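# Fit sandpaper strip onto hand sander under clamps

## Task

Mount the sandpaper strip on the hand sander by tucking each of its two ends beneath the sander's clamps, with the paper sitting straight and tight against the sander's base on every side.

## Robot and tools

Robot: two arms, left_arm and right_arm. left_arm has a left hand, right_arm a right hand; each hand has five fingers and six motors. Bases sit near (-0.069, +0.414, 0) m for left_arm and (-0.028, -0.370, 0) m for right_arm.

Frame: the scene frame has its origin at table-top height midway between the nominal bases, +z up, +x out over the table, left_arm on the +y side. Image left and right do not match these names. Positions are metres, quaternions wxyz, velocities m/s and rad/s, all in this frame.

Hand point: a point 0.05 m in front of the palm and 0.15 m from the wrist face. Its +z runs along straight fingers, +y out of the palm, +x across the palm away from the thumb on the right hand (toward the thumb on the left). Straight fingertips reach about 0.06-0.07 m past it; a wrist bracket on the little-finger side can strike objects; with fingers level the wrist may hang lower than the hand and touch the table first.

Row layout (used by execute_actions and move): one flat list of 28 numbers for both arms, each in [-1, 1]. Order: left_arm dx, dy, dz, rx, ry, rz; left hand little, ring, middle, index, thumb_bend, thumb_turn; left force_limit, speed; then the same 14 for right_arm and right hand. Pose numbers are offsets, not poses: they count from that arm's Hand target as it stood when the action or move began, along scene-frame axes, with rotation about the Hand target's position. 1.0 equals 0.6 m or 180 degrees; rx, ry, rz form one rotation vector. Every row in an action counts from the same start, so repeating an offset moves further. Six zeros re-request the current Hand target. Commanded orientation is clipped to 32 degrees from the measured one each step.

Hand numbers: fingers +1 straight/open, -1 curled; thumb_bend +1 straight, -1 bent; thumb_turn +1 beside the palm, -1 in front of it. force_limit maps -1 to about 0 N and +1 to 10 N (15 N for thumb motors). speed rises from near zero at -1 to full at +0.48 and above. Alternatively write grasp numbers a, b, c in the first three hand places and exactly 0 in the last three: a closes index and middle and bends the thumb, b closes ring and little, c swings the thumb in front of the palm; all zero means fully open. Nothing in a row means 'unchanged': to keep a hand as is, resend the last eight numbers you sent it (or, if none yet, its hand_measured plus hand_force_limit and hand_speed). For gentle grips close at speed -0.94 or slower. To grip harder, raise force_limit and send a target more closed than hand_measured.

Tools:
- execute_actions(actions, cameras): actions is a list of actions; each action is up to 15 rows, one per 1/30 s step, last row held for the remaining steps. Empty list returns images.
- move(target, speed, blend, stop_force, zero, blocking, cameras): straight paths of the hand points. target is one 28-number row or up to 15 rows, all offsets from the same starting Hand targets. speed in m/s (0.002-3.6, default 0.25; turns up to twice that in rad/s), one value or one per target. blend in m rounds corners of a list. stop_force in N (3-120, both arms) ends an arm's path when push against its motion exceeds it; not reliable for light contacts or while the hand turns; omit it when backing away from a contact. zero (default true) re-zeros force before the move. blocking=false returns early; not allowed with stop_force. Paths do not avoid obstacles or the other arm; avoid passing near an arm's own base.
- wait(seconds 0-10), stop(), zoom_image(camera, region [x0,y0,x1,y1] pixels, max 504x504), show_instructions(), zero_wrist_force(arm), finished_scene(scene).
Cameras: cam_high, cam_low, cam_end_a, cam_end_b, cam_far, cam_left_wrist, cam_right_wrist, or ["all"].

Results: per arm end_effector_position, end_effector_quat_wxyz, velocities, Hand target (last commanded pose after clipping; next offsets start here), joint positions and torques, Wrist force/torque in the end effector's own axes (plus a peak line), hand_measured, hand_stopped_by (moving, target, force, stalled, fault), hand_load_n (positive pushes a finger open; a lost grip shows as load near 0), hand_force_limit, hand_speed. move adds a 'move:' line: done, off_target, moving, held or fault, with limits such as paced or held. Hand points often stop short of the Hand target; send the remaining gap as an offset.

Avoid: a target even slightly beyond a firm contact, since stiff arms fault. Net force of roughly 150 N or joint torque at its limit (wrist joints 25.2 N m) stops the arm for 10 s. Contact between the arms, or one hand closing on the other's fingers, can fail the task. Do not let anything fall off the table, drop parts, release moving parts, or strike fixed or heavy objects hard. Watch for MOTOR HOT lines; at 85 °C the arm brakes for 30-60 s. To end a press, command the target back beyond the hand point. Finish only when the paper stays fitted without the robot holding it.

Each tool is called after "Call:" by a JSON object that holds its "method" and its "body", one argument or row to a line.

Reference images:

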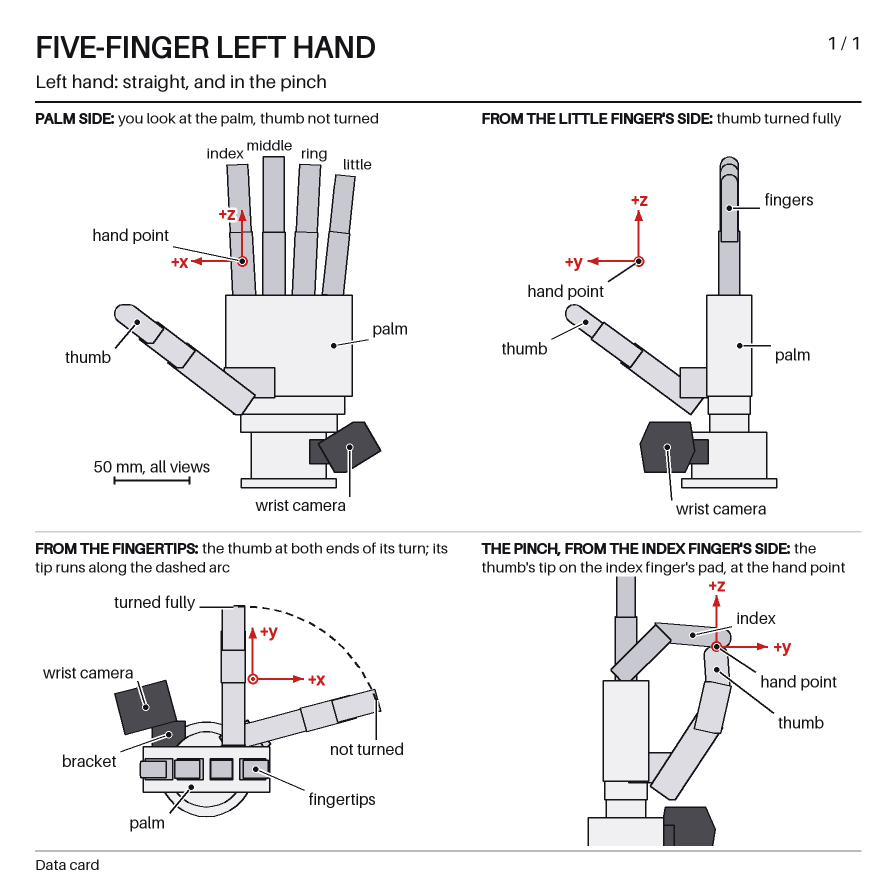

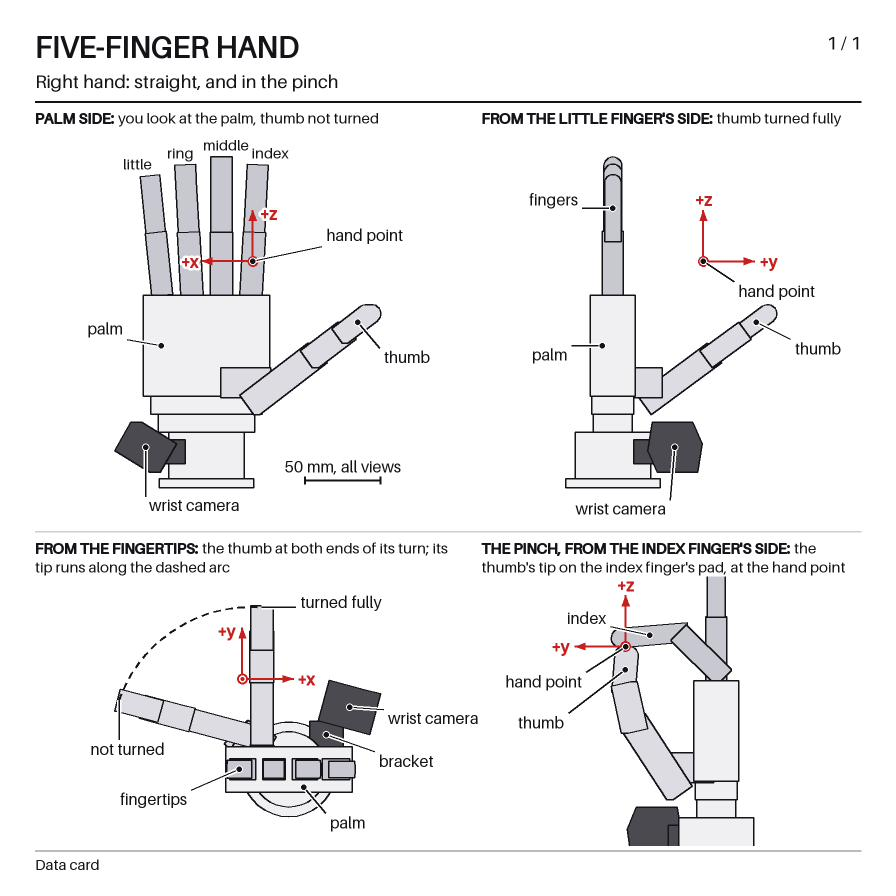

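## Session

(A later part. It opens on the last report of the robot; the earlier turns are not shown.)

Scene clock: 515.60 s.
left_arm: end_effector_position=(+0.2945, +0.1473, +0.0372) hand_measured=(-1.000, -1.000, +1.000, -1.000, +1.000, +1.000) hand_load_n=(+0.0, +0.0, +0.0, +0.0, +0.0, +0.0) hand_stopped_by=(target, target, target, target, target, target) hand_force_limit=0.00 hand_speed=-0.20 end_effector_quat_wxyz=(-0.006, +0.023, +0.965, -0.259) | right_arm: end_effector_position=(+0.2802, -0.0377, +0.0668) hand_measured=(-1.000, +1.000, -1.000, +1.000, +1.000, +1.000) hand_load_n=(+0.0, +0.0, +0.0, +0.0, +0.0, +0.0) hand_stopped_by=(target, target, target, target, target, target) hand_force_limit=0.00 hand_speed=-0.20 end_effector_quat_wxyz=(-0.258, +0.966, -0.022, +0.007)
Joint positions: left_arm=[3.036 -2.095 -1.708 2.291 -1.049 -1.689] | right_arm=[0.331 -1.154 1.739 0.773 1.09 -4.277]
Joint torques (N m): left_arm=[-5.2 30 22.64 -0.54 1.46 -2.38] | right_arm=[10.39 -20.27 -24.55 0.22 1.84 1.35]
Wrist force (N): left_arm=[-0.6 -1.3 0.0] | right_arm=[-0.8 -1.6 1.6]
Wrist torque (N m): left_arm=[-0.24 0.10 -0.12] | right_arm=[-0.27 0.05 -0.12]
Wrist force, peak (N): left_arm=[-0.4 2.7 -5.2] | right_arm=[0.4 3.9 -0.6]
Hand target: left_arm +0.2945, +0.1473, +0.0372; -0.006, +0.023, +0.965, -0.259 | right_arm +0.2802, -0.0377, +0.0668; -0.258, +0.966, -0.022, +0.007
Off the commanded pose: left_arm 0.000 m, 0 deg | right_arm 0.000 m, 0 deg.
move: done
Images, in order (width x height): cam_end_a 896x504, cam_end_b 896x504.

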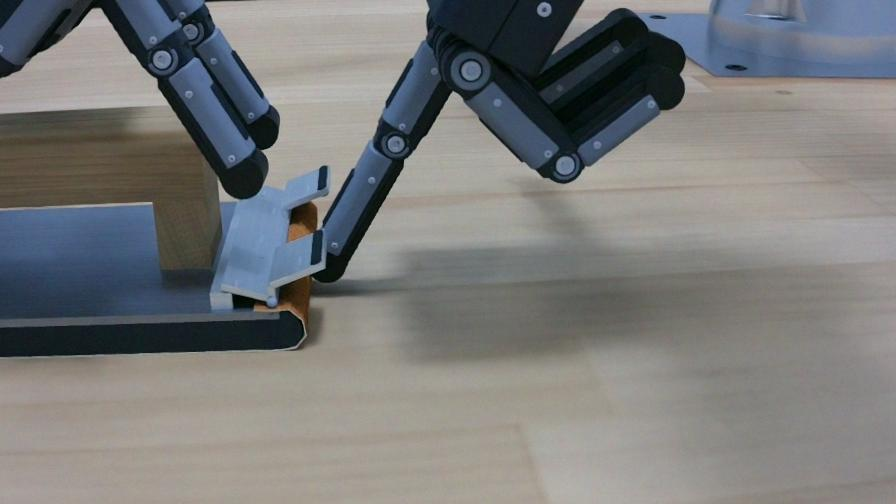

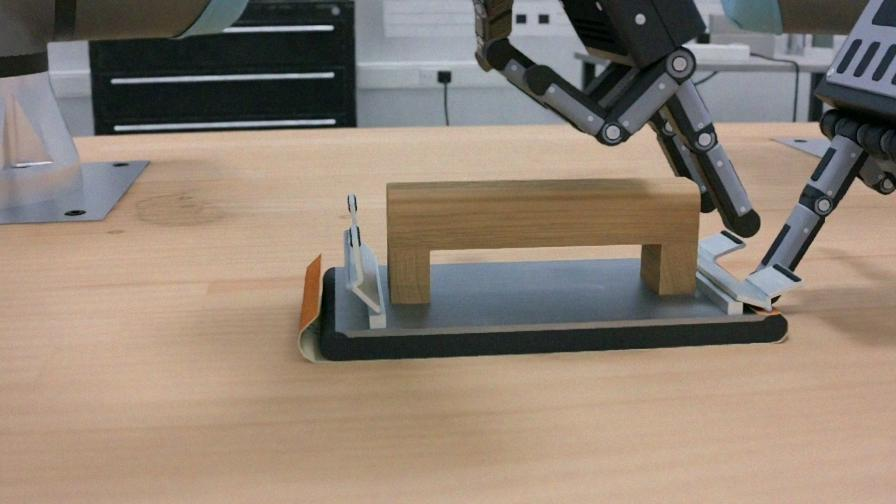

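Call:
{"method": "move", "body": {
  "target": [
    [0, 0.05, 0, 0, 0, 0, -1, -1, 1, -1, 1, 1, 0, -0.2, 0, -0.005, 0.06, 0, 0, 0, -1, 1, -1, 1, 1, 1, 0, -0.2],
    [0, 0.12, 0.1, 0, 0, 0, -1, -1, 1, -1, 1, 1, 0, -0.2, 0, -0.05, 0.2, 0, 0, 0, -1, 1, -1, 1, 1, 1, 0, -0.2]
  ],
  "speed": 0.15,
  "blend": [0.02, 0],
  "cameras": ["all"]
}}

Call:
{"method": "zoom_image", "body": {
  "camera": "cam_end_a",
  "region": [160, 140, 360, 370]
}}

Call:
{"method": "zoom_image", "body": {
  "camera": "cam_end_b",
  "region": [660, 180, 840, 370]
}}

Call:
{"method": "zoom_image", "body": {
  "camera": "cam_end_b",
  "region": [280, 170, 480, 380]
}}

Call:
{"method": "zoom_image", "body": {
  "camera": "cam_high",
  "region": [400, 100, 520, 200]
}}

Scene clock: 521.97 s.
left_arm: end_effector_position=(+0.2945, +0.2193, +0.0972) hand_measured=(-1.000, -1.000, +1.000, -1.000, +1.000, +1.000) hand_load_n=(-0.5, +0.0, +0.0, +0.0, +0.0, +0.0) hand_stopped_by=(target, target, target, target, target, target) hand_force_limit=0.00 hand_speed=-0.20 end_effector_quat_wxyz=(-0.006, +0.023, +0.965, -0.259) | right_arm: end_effector_position=(+0.2802, -0.0677, +0.1868) hand_measured=(-1.000, +1.000, -1.000, +1.000, +1.000, +1.000) hand_load_n=(+0.0, +0.0, +0.0, +0.0, -0.5, +0.0) hand_stopped_by=(target, target, target, target, target, target) hand_force_limit=0.00 hand_speed=-0.20 end_effector_quat_wxyz=(-0.258, +0.966, -0.022, +0.007)
Joint positions: left_arm=[3.212 -1.972 -1.748 2.106 -1.047 -1.486] | right_arm=[0.258 -1.313 1.63 1.078 1.076 -4.358]
Joint torques (N m): left_arm=[9.02 45.98 24.19 -5.59 -1.16 2.87] | right_arm=[-8.4 -39.93 -26.65 3.77 -3.5 -1.36]
Wrist force (N): left_arm=[-0.4 -1.1 0.1] | right_arm=[-0.7 -1.6 1.9]
Wrist torque (N m): left_arm=[-0.21 0.08 -0.23] | right_arm=[-0.31 0.00 0.07]
Wrist force, peak (N): left_arm=[-0.6 -1.7 0.5] | right_arm=[-1.0 -2.1 2.0]
Hand target: left_arm +0.2945, +0.2193, +0.0972; -0.006, +0.023, +0.965, -0.259 | right_arm +0.2802, -0.0677, +0.1868; -0.258, +0.966, -0.022, +0.007
Off the commanded pose: left_arm 0.000 m, 0 deg | right_arm 0.000 m, 0 deg.
move: done; blend cut to 0.0181 m at target 1
camera_calibration:
cam_left_wrist: T_world_to_cam=[[-0.315807, -0.835436, 0.449792, 0.237843], [-0.790611, 0.4938, 0.362072, 0.0809815], [-0.524595, -0.241265, -0.81645, 0.399609], [0, 0, 0, 1]] pos_world=[0.34877, 0.255125, 0.18996]
cam_right_wrist: T_world_to_cam=[[0.204935, -0.851968, -0.481822, -0.0221077], [-0.864385, -0.388475, 0.319258, 0.159776], [-0.459173, 0.351052, -0.816041, 0.420249], [0, 0, 0, 1]] pos_world=[0.335605, -0.104296, 0.281278]

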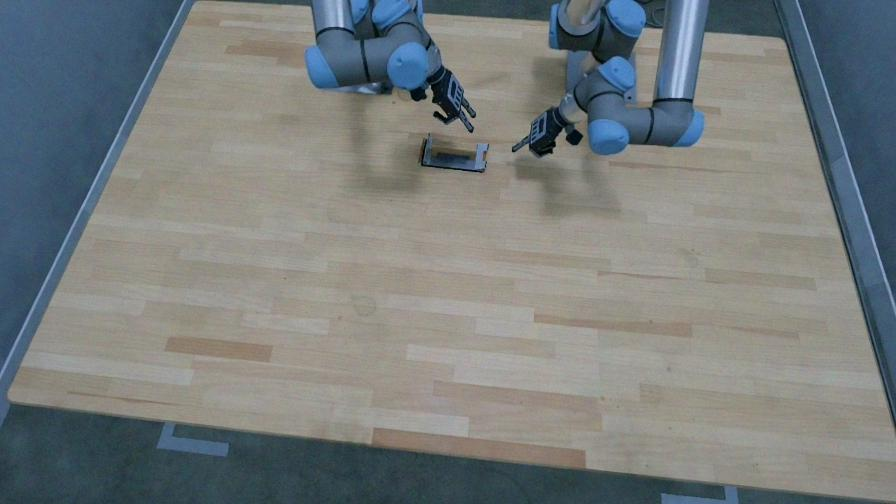

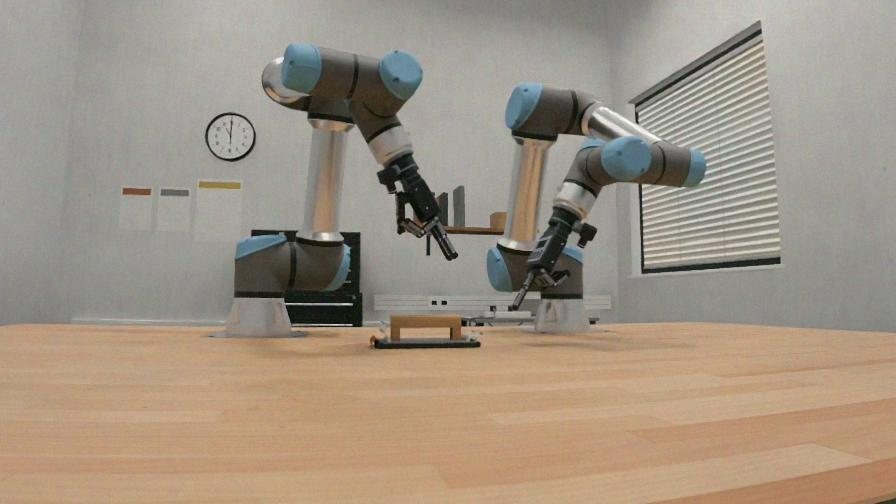

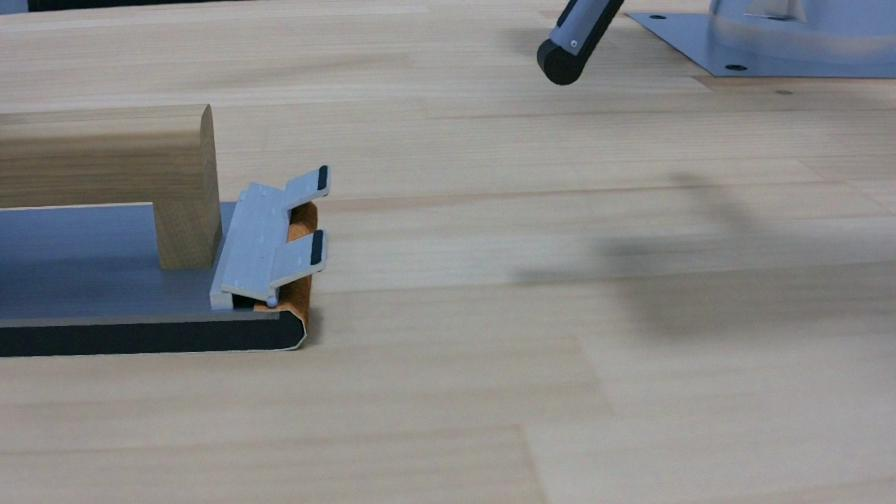

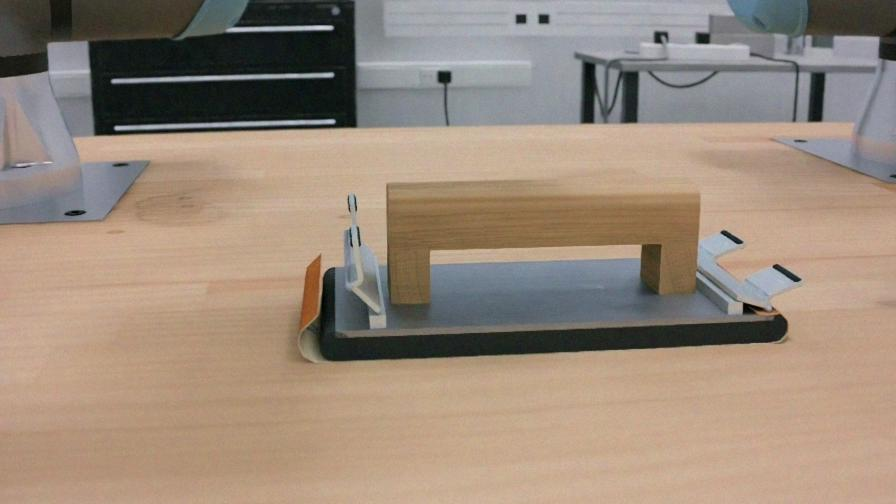

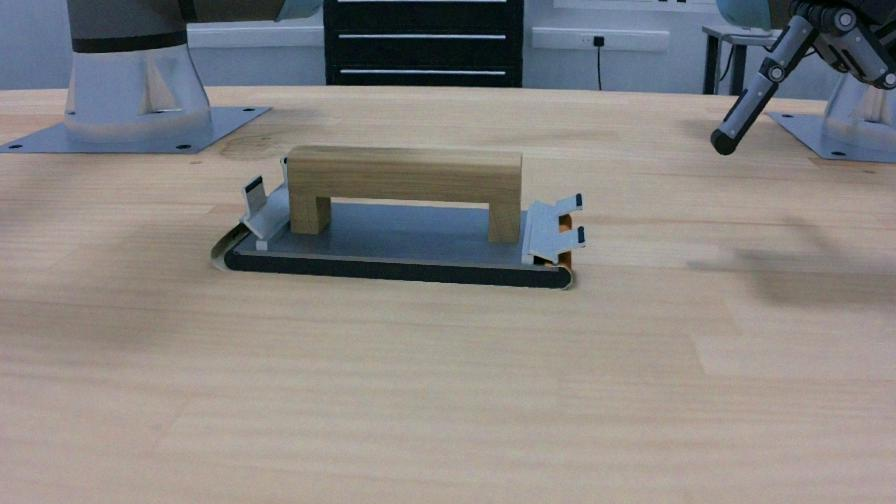

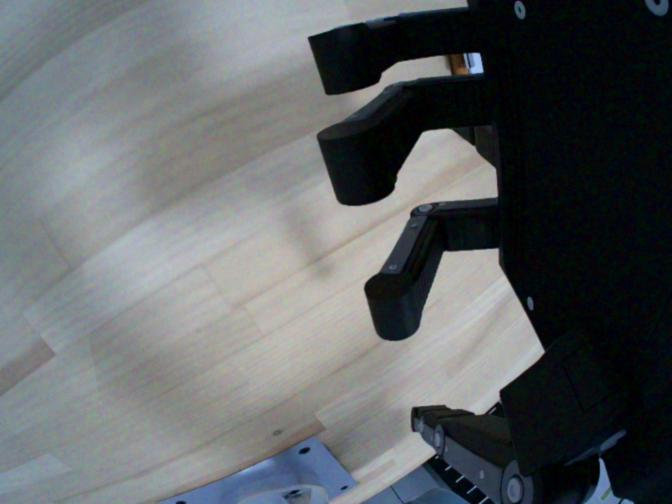

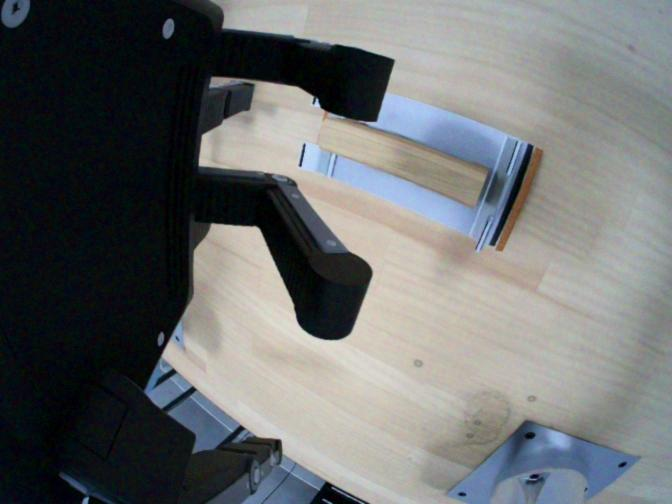

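Scaled by 2.191 from the camera's 896x504 image, which has a finer 1280x720 frame.

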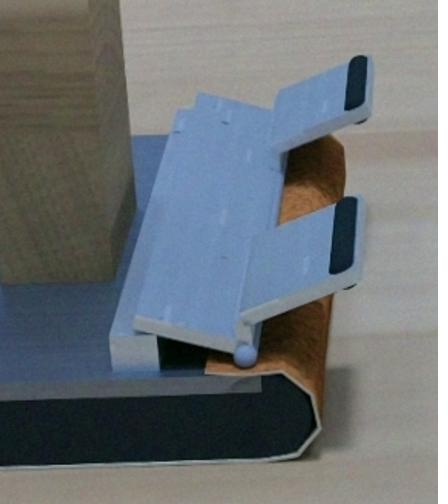

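Scaled by 2.653 from the camera's 896x504 image, which has a finer 1280x720 frame.

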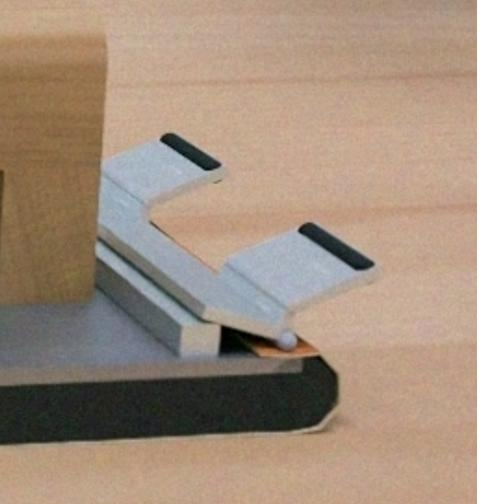

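Scaled by 2.400 from the camera's 896x504 image, which has a finer 1280x720 frame.

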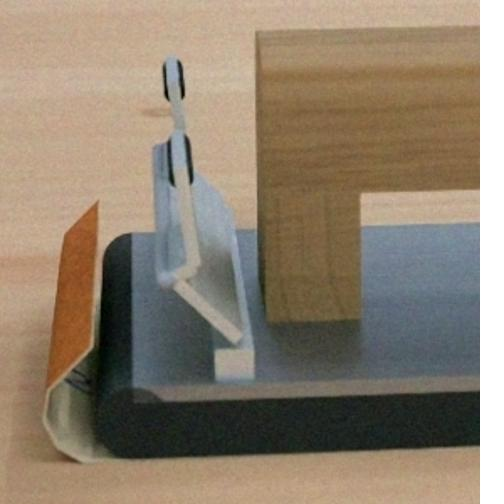

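Scaled by 4.200 from the camera's 896x504 image, which has a finer 1280x720 frame.

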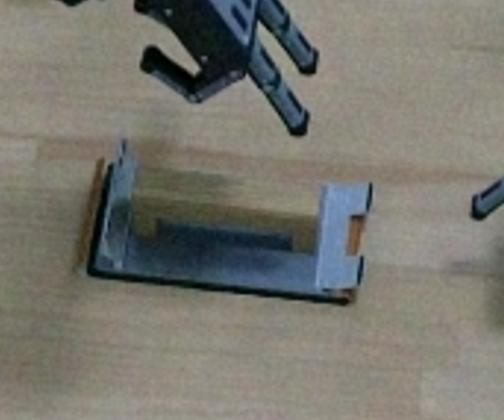

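Call:
{"method": "move", "body": {
  "target": [
    [-0.0147, -0.1988, 0.055, 0, 0, 0, -1, 1, -1, 1, 1, 1, 0, -0.2, -0.007, -0.2872, -0.1113, 0, 0, 0, -1, -1, 1, -1, 1, 1, 0, -0.2]
  ],
  "speed": 0.2,
  "cameras": ["cam_high", "cam_low", "cam_end_b", "cam_left_wrist"]
}}

Call:
{"method": "zoom_image", "body": {
  "camera": "cam_high",
  "region": [380, 90, 540, 200]
}}

Scene clock: 572.83 s.
left_arm: end_effector_position=(+0.2856, +0.1001, +0.1302) hand_measured=(-1.000, +1.000, -1.000, +1.000, +1.000, +1.000) hand_load_n=(+0.0, +0.0, +0.0, +0.0, +0.0, +0.0) hand_stopped_by=(target, target, target, target, target, target) hand_force_limit=0.00 hand_speed=-0.20 end_effector_quat_wxyz=(-0.006, +0.023, +0.965, -0.259) | right_arm: end_effector_position=(+0.2760, -0.2400, +0.1201) hand_measured=(-1.000, -1.000, +1.000, -1.000, +1.000, +1.000) hand_load_n=(+0.0, +0.0, +0.0, +0.0, +0.0, +0.0) hand_stopped_by=(target, target, target, target, target, target) hand_force_limit=0.00 hand_speed=-0.20 end_effector_quat_wxyz=(-0.258, +0.966, -0.022, +0.007)
Joint positions: left_arm=[2.925 -2.006 -1.553 2.11 -1.059 -1.817] | right_arm=[-0.246 -1.371 1.975 1.075 1.058 -4.935]
Joint torques (N m): left_arm=[-8 26.96 26.29 -5.16 -1.24 -2.3] | right_arm=[-6.87 -11.69 -5.3 3.85 -3.5 -1.39]
Wrist force (N): left_arm=[-0.1 -1.0 -0.1] | right_arm=[-0.5 -1.7 1.9]
Wrist torque (N m): left_arm=[-0.20 0.02 -0.10] | right_arm=[-0.32 -0.02 0.08]
Wrist force, peak (N): left_arm=[-0.2 -2.0 0.3] | right_arm=[-0.8 -3.0 2.0]
Hand target: left_arm +0.2856, +0.1001, +0.1302; -0.006, +0.023, +0.965, -0.259 | right_arm +0.2760, -0.2400, +0.1201; -0.258, +0.966, -0.022, +0.007
Off the commanded pose: left_arm 0.000 m, 0 deg | right_arm 0.000 m, 0 deg.
move: done
camera_calibration:
cam_left_wrist: T_world_to_cam=[[-0.315842, -0.835414, 0.449808, 0.120558], [-0.790597, 0.493837, 0.362052, 0.120981], [-0.524595, -0.241265, -0.81645, 0.393153], [0, 0, 0, 1]] pos_world=[0.33997, 0.135826, 0.22296]
Images, in order (width x height): cam_high 896x504, cam_low 896x504, cam_end_b 896x504, cam_left_wrist 672x504.

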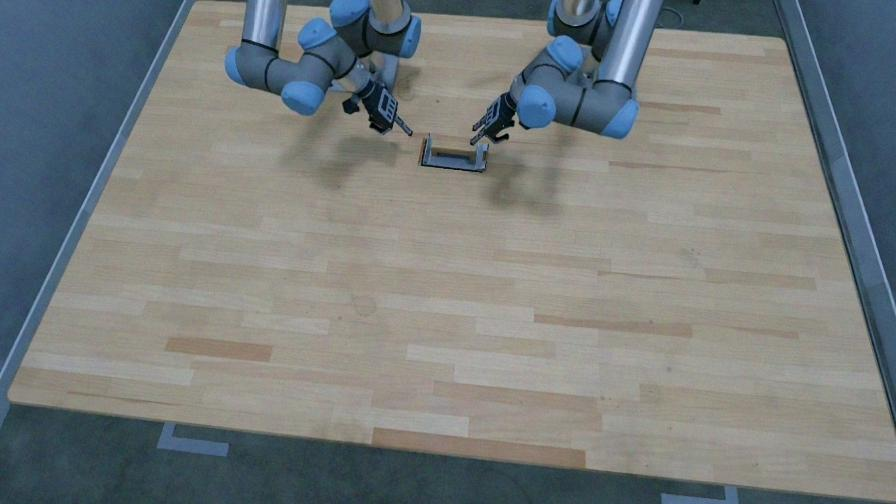

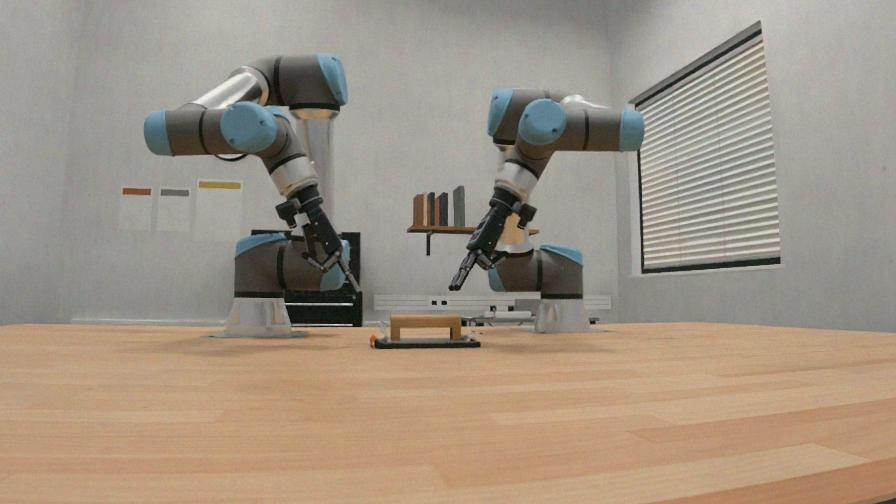

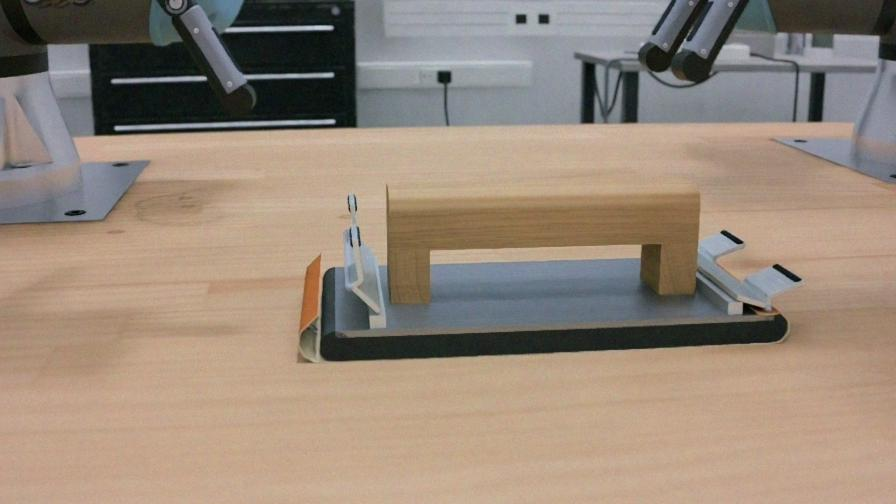

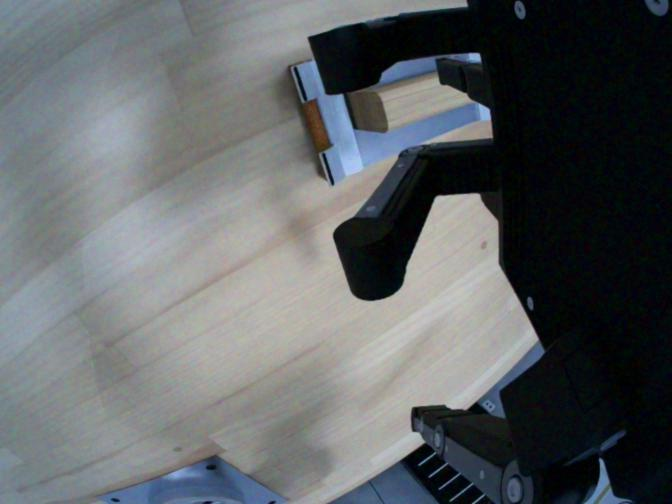

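Scaled by 3.150 from the camera's 896x504 image, which has a finer 1280x720 frame.

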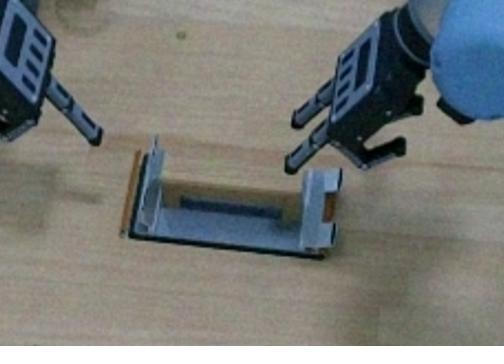

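Call:
{"method": "move", "body": {
  "target": [
    [0, -0.19, -0.0083, 0, 0, 0, -1, 1, -1, 1, 1, 1, 0, -0.2, 0, -0.004, -0.05, 0, 0, 0, -1, -1, 1, -1, 1, 1, 0, -0.2],
    [0, -0.19, -0.0703, 0, 0, 0, -1, 1, -1, 1, 1, 1, 0, -0.2, 0, -0.004, -0.1008, 0, 0, 0, -1, -1, 1, -1, 1, 1, 0, -0.2]
  ],
  "speed": 0.15,
  "cameras": ["cam_high", "cam_end_b", "cam_left_wrist", "cam_right_wrist", "cam_far"]
}}

Call:
{"method": "zoom_image", "body": {
  "camera": "cam_high",
  "region": [390, 110, 520, 190]
}}

Call:
{"method": "zoom_image", "body": {
  "camera": "cam_end_b",
  "region": [200, 150, 480, 380]
}}

Call:
{"method": "zoom_image", "body": {
  "camera": "cam_left_wrist",
  "region": [300, 20, 520, 220]
}}

Scene clock: 579.87 s.
left_arm: end_effector_position=(+0.2857, -0.0139, +0.0881) hand_measured=(-1.000, +1.000, -1.000, +1.000, +1.000, +1.000) hand_load_n=(+0.0, +0.0, +0.0, +0.0, +0.0, +0.0) hand_stopped_by=(target, target, target, target, target, target) hand_force_limit=0.00 hand_speed=-0.20 end_effector_quat_wxyz=(-0.006, +0.023, +0.965, -0.259) | right_arm: end_effector_position=(+0.2760, -0.2424, +0.0596) hand_measured=(-1.000, -1.000, +1.000, -1.000, +1.000, +1.000) hand_load_n=(+0.0, +0.5, +0.0, +0.0, +0.0, +0.0) hand_stopped_by=(target, target, target, target, target, target) hand_force_limit=0.00 hand_speed=-0.20 end_effector_quat_wxyz=(-0.258, +0.966, -0.022, +0.007)
Joint positions: left_arm=[2.7 -2.186 -1.351 2.207 -1.1 -2.067] | right_arm=[-0.254 -1.271 2.042 0.913 1.059 -4.944]
Joint torques (N m): left_arm=[-8.04 35.54 6.15 0.77 0.47 -2.27] | right_arm=[10.77 -13.66 -3.27 0.48 -0.13 1.47]
Wrist force (N): left_arm=[-0.2 -0.9 0.2] | right_arm=[-0.2 -1.7 1.7]
Wrist torque (N m): left_arm=[-0.22 0.06 -0.12] | right_arm=[-0.31 -0.05 0.04]
Wrist force, peak (N): left_arm=[-0.1 -1.8 0.9] | right_arm=[-0.6 -2.1 2.1]
Hand target: left_arm +0.2856, -0.0139, +0.0880; -0.006, +0.023, +0.965, -0.259 | right_arm +0.2760, -0.2424, +0.0596; -0.258, +0.966, -0.022, +0.007
Off the commanded pose: left_arm 0.000 m, 0 deg | right_arm 0.000 m, 0 deg.
move: done
camera_calibration:
cam_left_wrist: T_world_to_cam=[[-0.315903, -0.835442, 0.449714, 0.0442968], [-0.790612, 0.49383, 0.362028, 0.19253], [-0.524535, -0.241183, -0.816513, 0.331265], [0, 0, 0, 1]] pos_world=[0.339971, 0.0218259, 0.18086]
cam_right_wrist: T_world_to_cam=[[0.204964, -0.851993, -0.481765, -0.231484], [-0.86444, -0.388431, 0.319163, 0.128894], [-0.459057, 0.351039, -0.816111, 0.375852], [0, 0, 0, 1]] pos_world=[0.331405, -0.279095, 0.154078]
Images, in order (width x height): cam_high 896x504, cam_end_b 896x504, cam_far 896x504, cam_left_wrist 672x504, cam_right_wrist 672x504.

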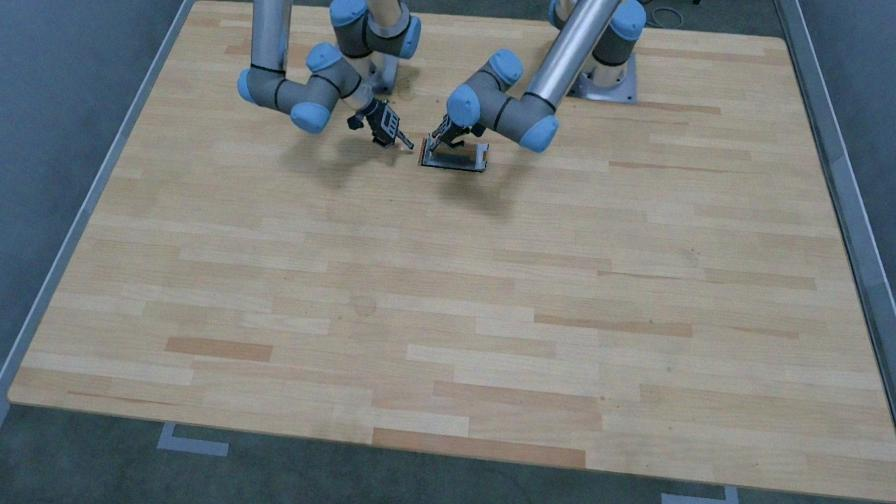

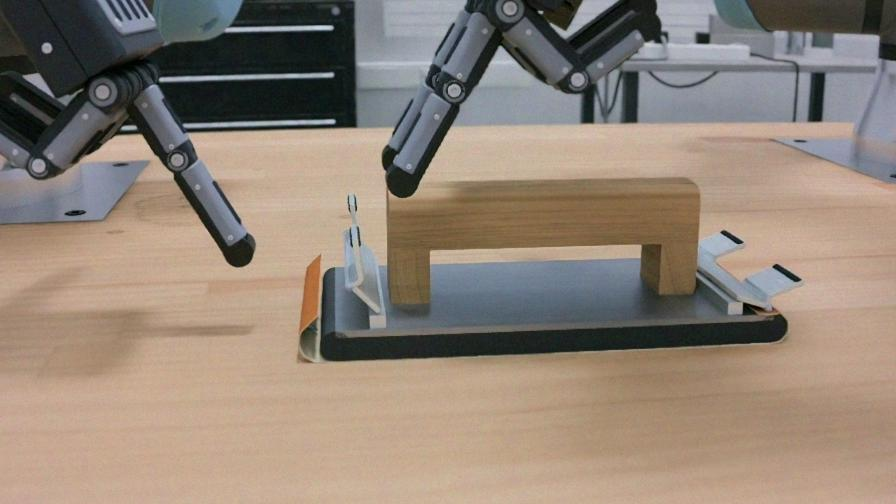

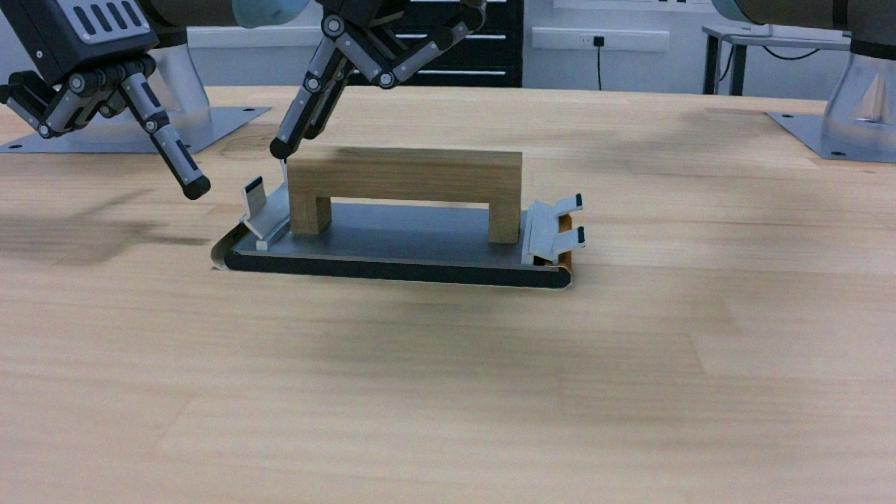

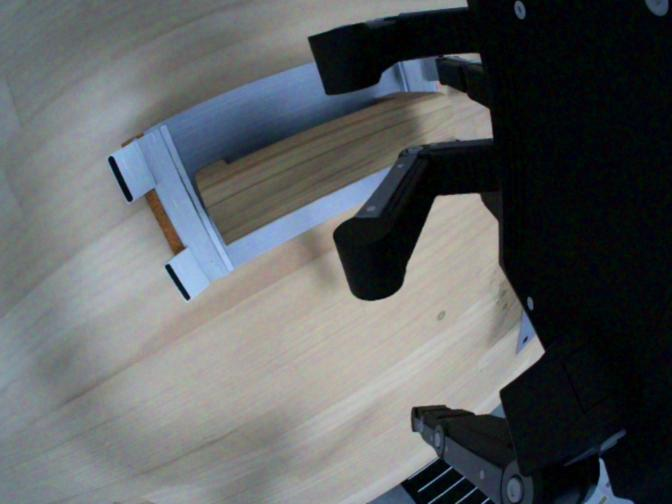

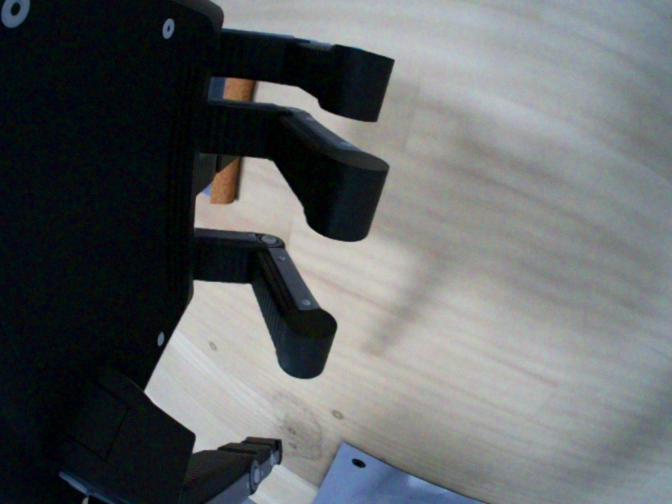

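Scaled by 3.877 from the camera's 896x504 image, which has a finer 1280x720 frame.

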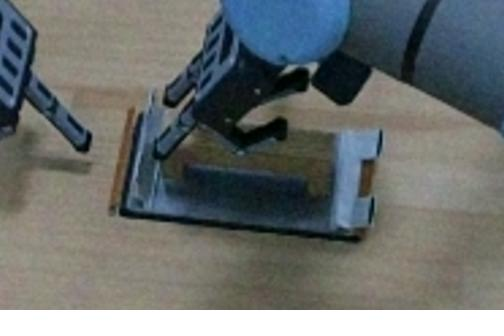

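Scaled by 1.800 from the camera's 896x504 image, which has a finer 1280x720 frame.

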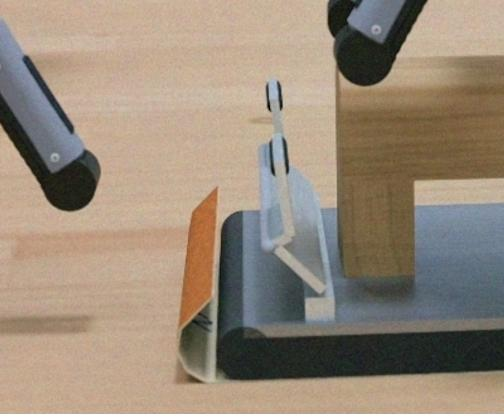

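Scaled by 2.291 from the camera's 672x504 image, which has a finer 960x720 frame.

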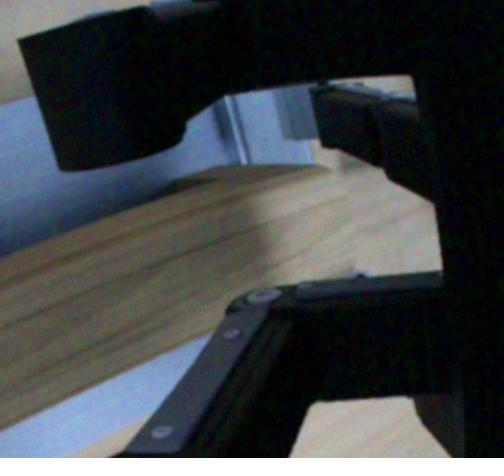

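Call:
{"method": "move", "body": {
  "target": [
    [-0.0025, 0, -0.0333, 0, 0, 0, -1, 1, -1, 1, 1, 1, 0, -0.2, -0.0067, 0, -0.0392, 0, 0, 0, -1, -1, 1, -1, 1, 1, 0, -0.2]
  ],
  "speed": 0.04,
  "stop_force": 5
}}

Call:
{"method": "move", "body": {
  "target": [
    [0, -0.0083, 0, 0, 0, 0, -1, 1, -1, 1, 1, 1, 0, -0.2, 0, 0.01, 0, 0, 0, 0, -1, -1, 1, -1, 1, 1, 0, -0.2]
  ],
  "speed": 0.03,
  "stop_force": 4,
  "cameras": ["cam_high", "cam_end_b", "cam_left_wrist", "cam_right_wrist"]
}}

Call:
{"method": "zoom_image", "body": {
  "camera": "cam_end_b",
  "region": [220, 150, 480, 380]
}}

Call:
{"method": "zoom_image", "body": {
  "camera": "cam_high",
  "region": [390, 110, 520, 190]
}}

Call:
{"method": "zoom_image", "body": {
  "camera": "cam_left_wrist",
  "region": [300, 20, 520, 220]
}}

Scene clock: 602.93 s.
left_arm: end_effector_position=(+0.2841, -0.0139, +0.0681) hand_measured=(-1.000, +1.000, -1.000, +1.000, +1.000, +1.000) hand_load_n=(+0.0, +0.0, +0.0, +0.0, +0.0, +0.0) hand_stopped_by=(target, target, target, target, target, target) hand_force_limit=0.00 hand_speed=-0.20 end_effector_quat_wxyz=(-0.006, +0.023, +0.965, -0.259) | right_arm: end_effector_position=(+0.2719, -0.2424, +0.0361) hand_measured=(-1.000, -1.000, +1.000, -1.000, +1.000, +1.000) hand_load_n=(+0.0, +0.0, +0.0, +0.0, +0.0, +0.0) hand_stopped_by=(target, target, target, target, target, target) hand_force_limit=0.00 hand_speed=-0.20 end_effector_quat_wxyz=(-0.258, +0.966, -0.022, +0.007)
Joint positions: left_arm=[2.699 -2.203 -1.378 2.252 -1.1 -2.069] | right_arm=[-0.257 -1.234 2.074 0.846 1.06 -4.947]
Joint torques (N m): left_arm=[-7.34 35.12 5.34 0.47 -1.27 -2.29] | right_arm=[-8.95 -13.13 -2.35 0.69 1.8 -1.43]
Wrist force (N): left_arm=[-0.2 -1.0 0.2] | right_arm=[-0.5 -1.7 2.1]
Wrist torque (N m): left_arm=[-0.21 0.05 -0.11] | right_arm=[-0.32 0.00 0.08]
Wrist force, peak (N): left_arm=[-0.1 -1.5 0.3] | right_arm=[-0.5 -2.2 2.1]
Hand target: left_arm +0.2841, -0.0139, +0.0681; -0.006, +0.023, +0.965, -0.259 | right_arm +0.2719, -0.2424, +0.0361; -0.258, +0.966, -0.022, +0.007
Off the commanded pose: left_arm 0.000 m, 0 deg | right_arm 0.000 m, 0 deg.
move: done

Scene clock: 604.17 s.
left_arm: end_effector_position=(+0.2841, -0.0189, +0.0681) hand_measured=(-1.000, +1.000, -1.000, +1.000, +1.000, +1.000) hand_load_n=(+0.0, +0.0, +0.0, +0.0, +0.0, +0.0) hand_stopped_by=(target, target, target, target, target, target) hand_force_limit=0.00 hand_speed=-0.20 end_effector_quat_wxyz=(-0.006, +0.023, +0.965, -0.259) | right_arm: end_effector_position=(+0.2719, -0.2364, +0.0361) hand_measured=(-1.000, -1.000, +1.000, -1.000, +1.000, +1.000) hand_load_n=(+0.0, +0.0, +0.0, +0.0, +0.0, +0.0) hand_stopped_by=(target, target, target, target, target, target) hand_force_limit=0.00 hand_speed=-0.20 end_effector_quat_wxyz=(-0.258, +0.966, -0.022, +0.007)
Joint positions: left_arm=[2.69 -2.21 -1.365 2.25 -1.102 -2.078] | right_arm=[-0.237 -1.234 2.07 0.839 1.057 -4.926]
Joint torques (N m): left_arm=[-7.6 35.46 26.26 -4.91 -1.4 -2.36] | right_arm=[10.02 -12.83 -20.38 0.66 -3.69 1.43]
Wrist force (N): left_arm=[-0.2 -1.0 0.4] | right_arm=[-0.7 -1.7 2.1]
Wrist torque (N m): left_arm=[-0.22 0.05 -0.10] | right_arm=[-0.34 0.03 -0.11]
Wrist force, peak (N): left_arm=[-0.5 -1.3 0.4] | right_arm=[-0.6 -2.1 2.3]
Hand target: left_arm +0.2841, -0.0189, +0.0681; -0.006, +0.023, +0.965, -0.259 | right_arm +0.2719, -0.2364, +0.0361; -0.258, +0.966, -0.022, +0.007
Off the commanded pose: left_arm 0.000 m, 0 deg | right_arm 0.000 m, 0 deg.
move: done
camera_calibration:
cam_left_wrist: T_world_to_cam=[[-0.315842, -0.835414, 0.449808, 0.0486485], [-0.790597, 0.493837, 0.362052, 0.201081], [-0.524595, -0.241265, -0.81645, 0.312872], [0, 0, 0, 1]] pos_world=[0.33847, 0.0168256, 0.16076]
cam_right_wrist: T_world_to_cam=[[0.204935, -0.851968, -0.481822, -0.23685], [-0.864385, -0.388475, 0.319258, 0.135226], [-0.459173, 0.351052, -0.816041, 0.352764], [0, 0, 0, 1]] pos_world=[0.327405, -0.273096, 0.130578]
Images, in order (width x height): cam_high 896x504, cam_end_b 896x504, cam_left_wrist 672x504, cam_right_wrist 672x504.

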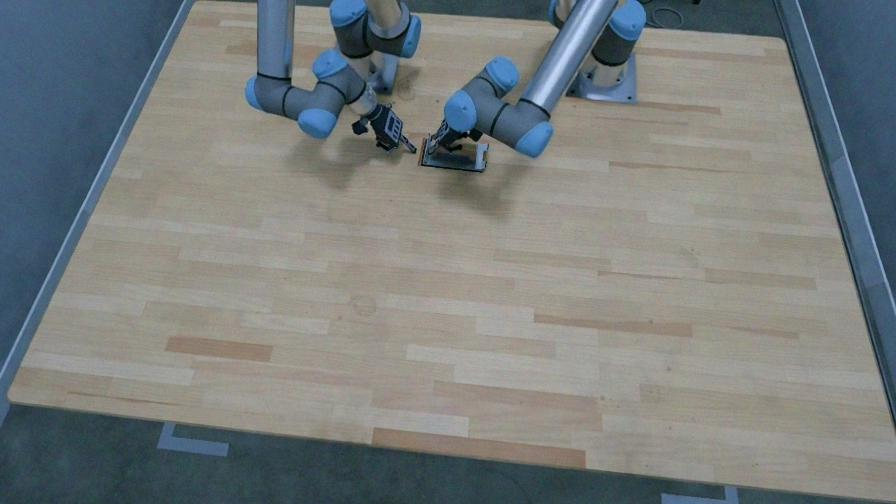

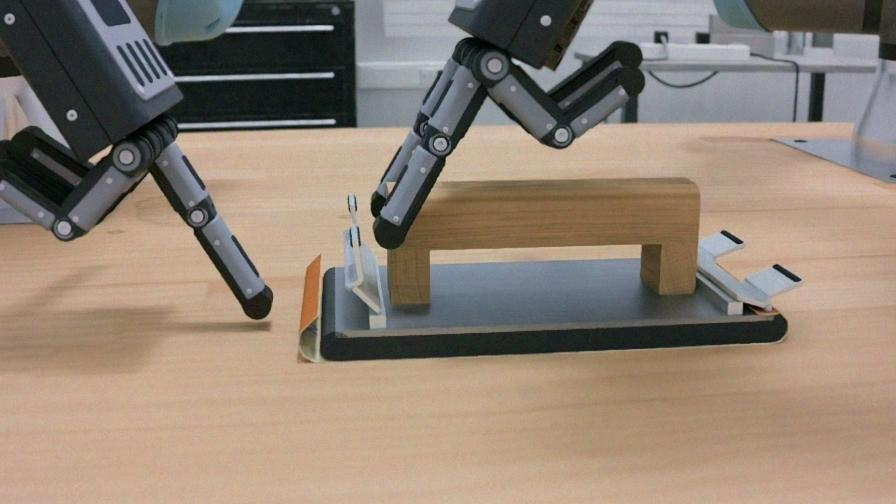

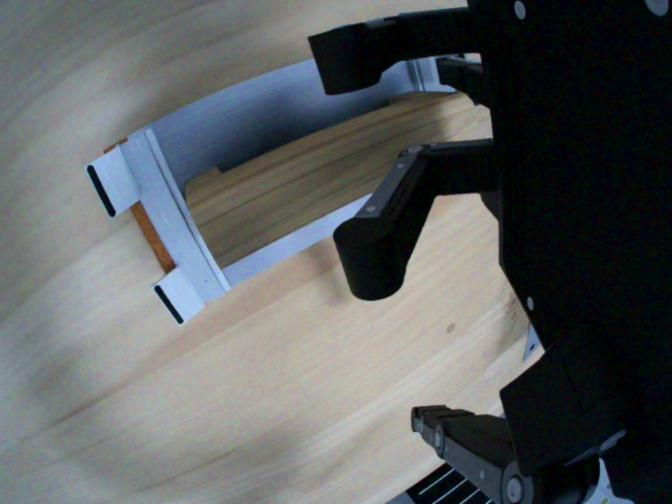

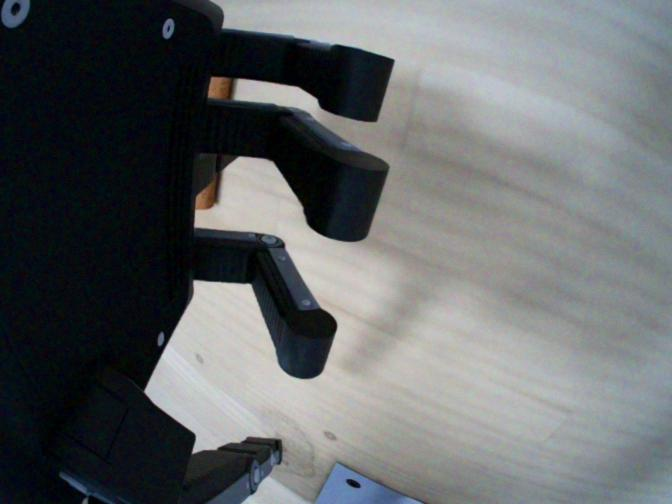

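Scaled by 1.938 from the camera's 896x504 image, which has a finer 1280x720 frame.

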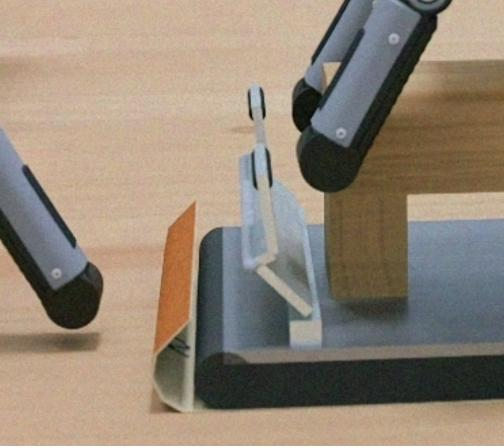

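Scaled by 3.877 from the camera's 896x504 image, which has a finer 1280x720 frame.

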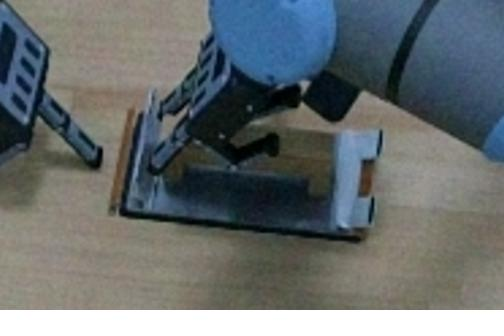

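Scaled by 2.291 from the camera's 672x504 image, which has a finer 960x720 frame.

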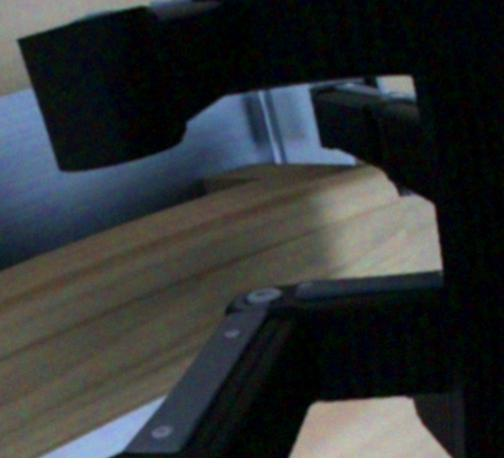

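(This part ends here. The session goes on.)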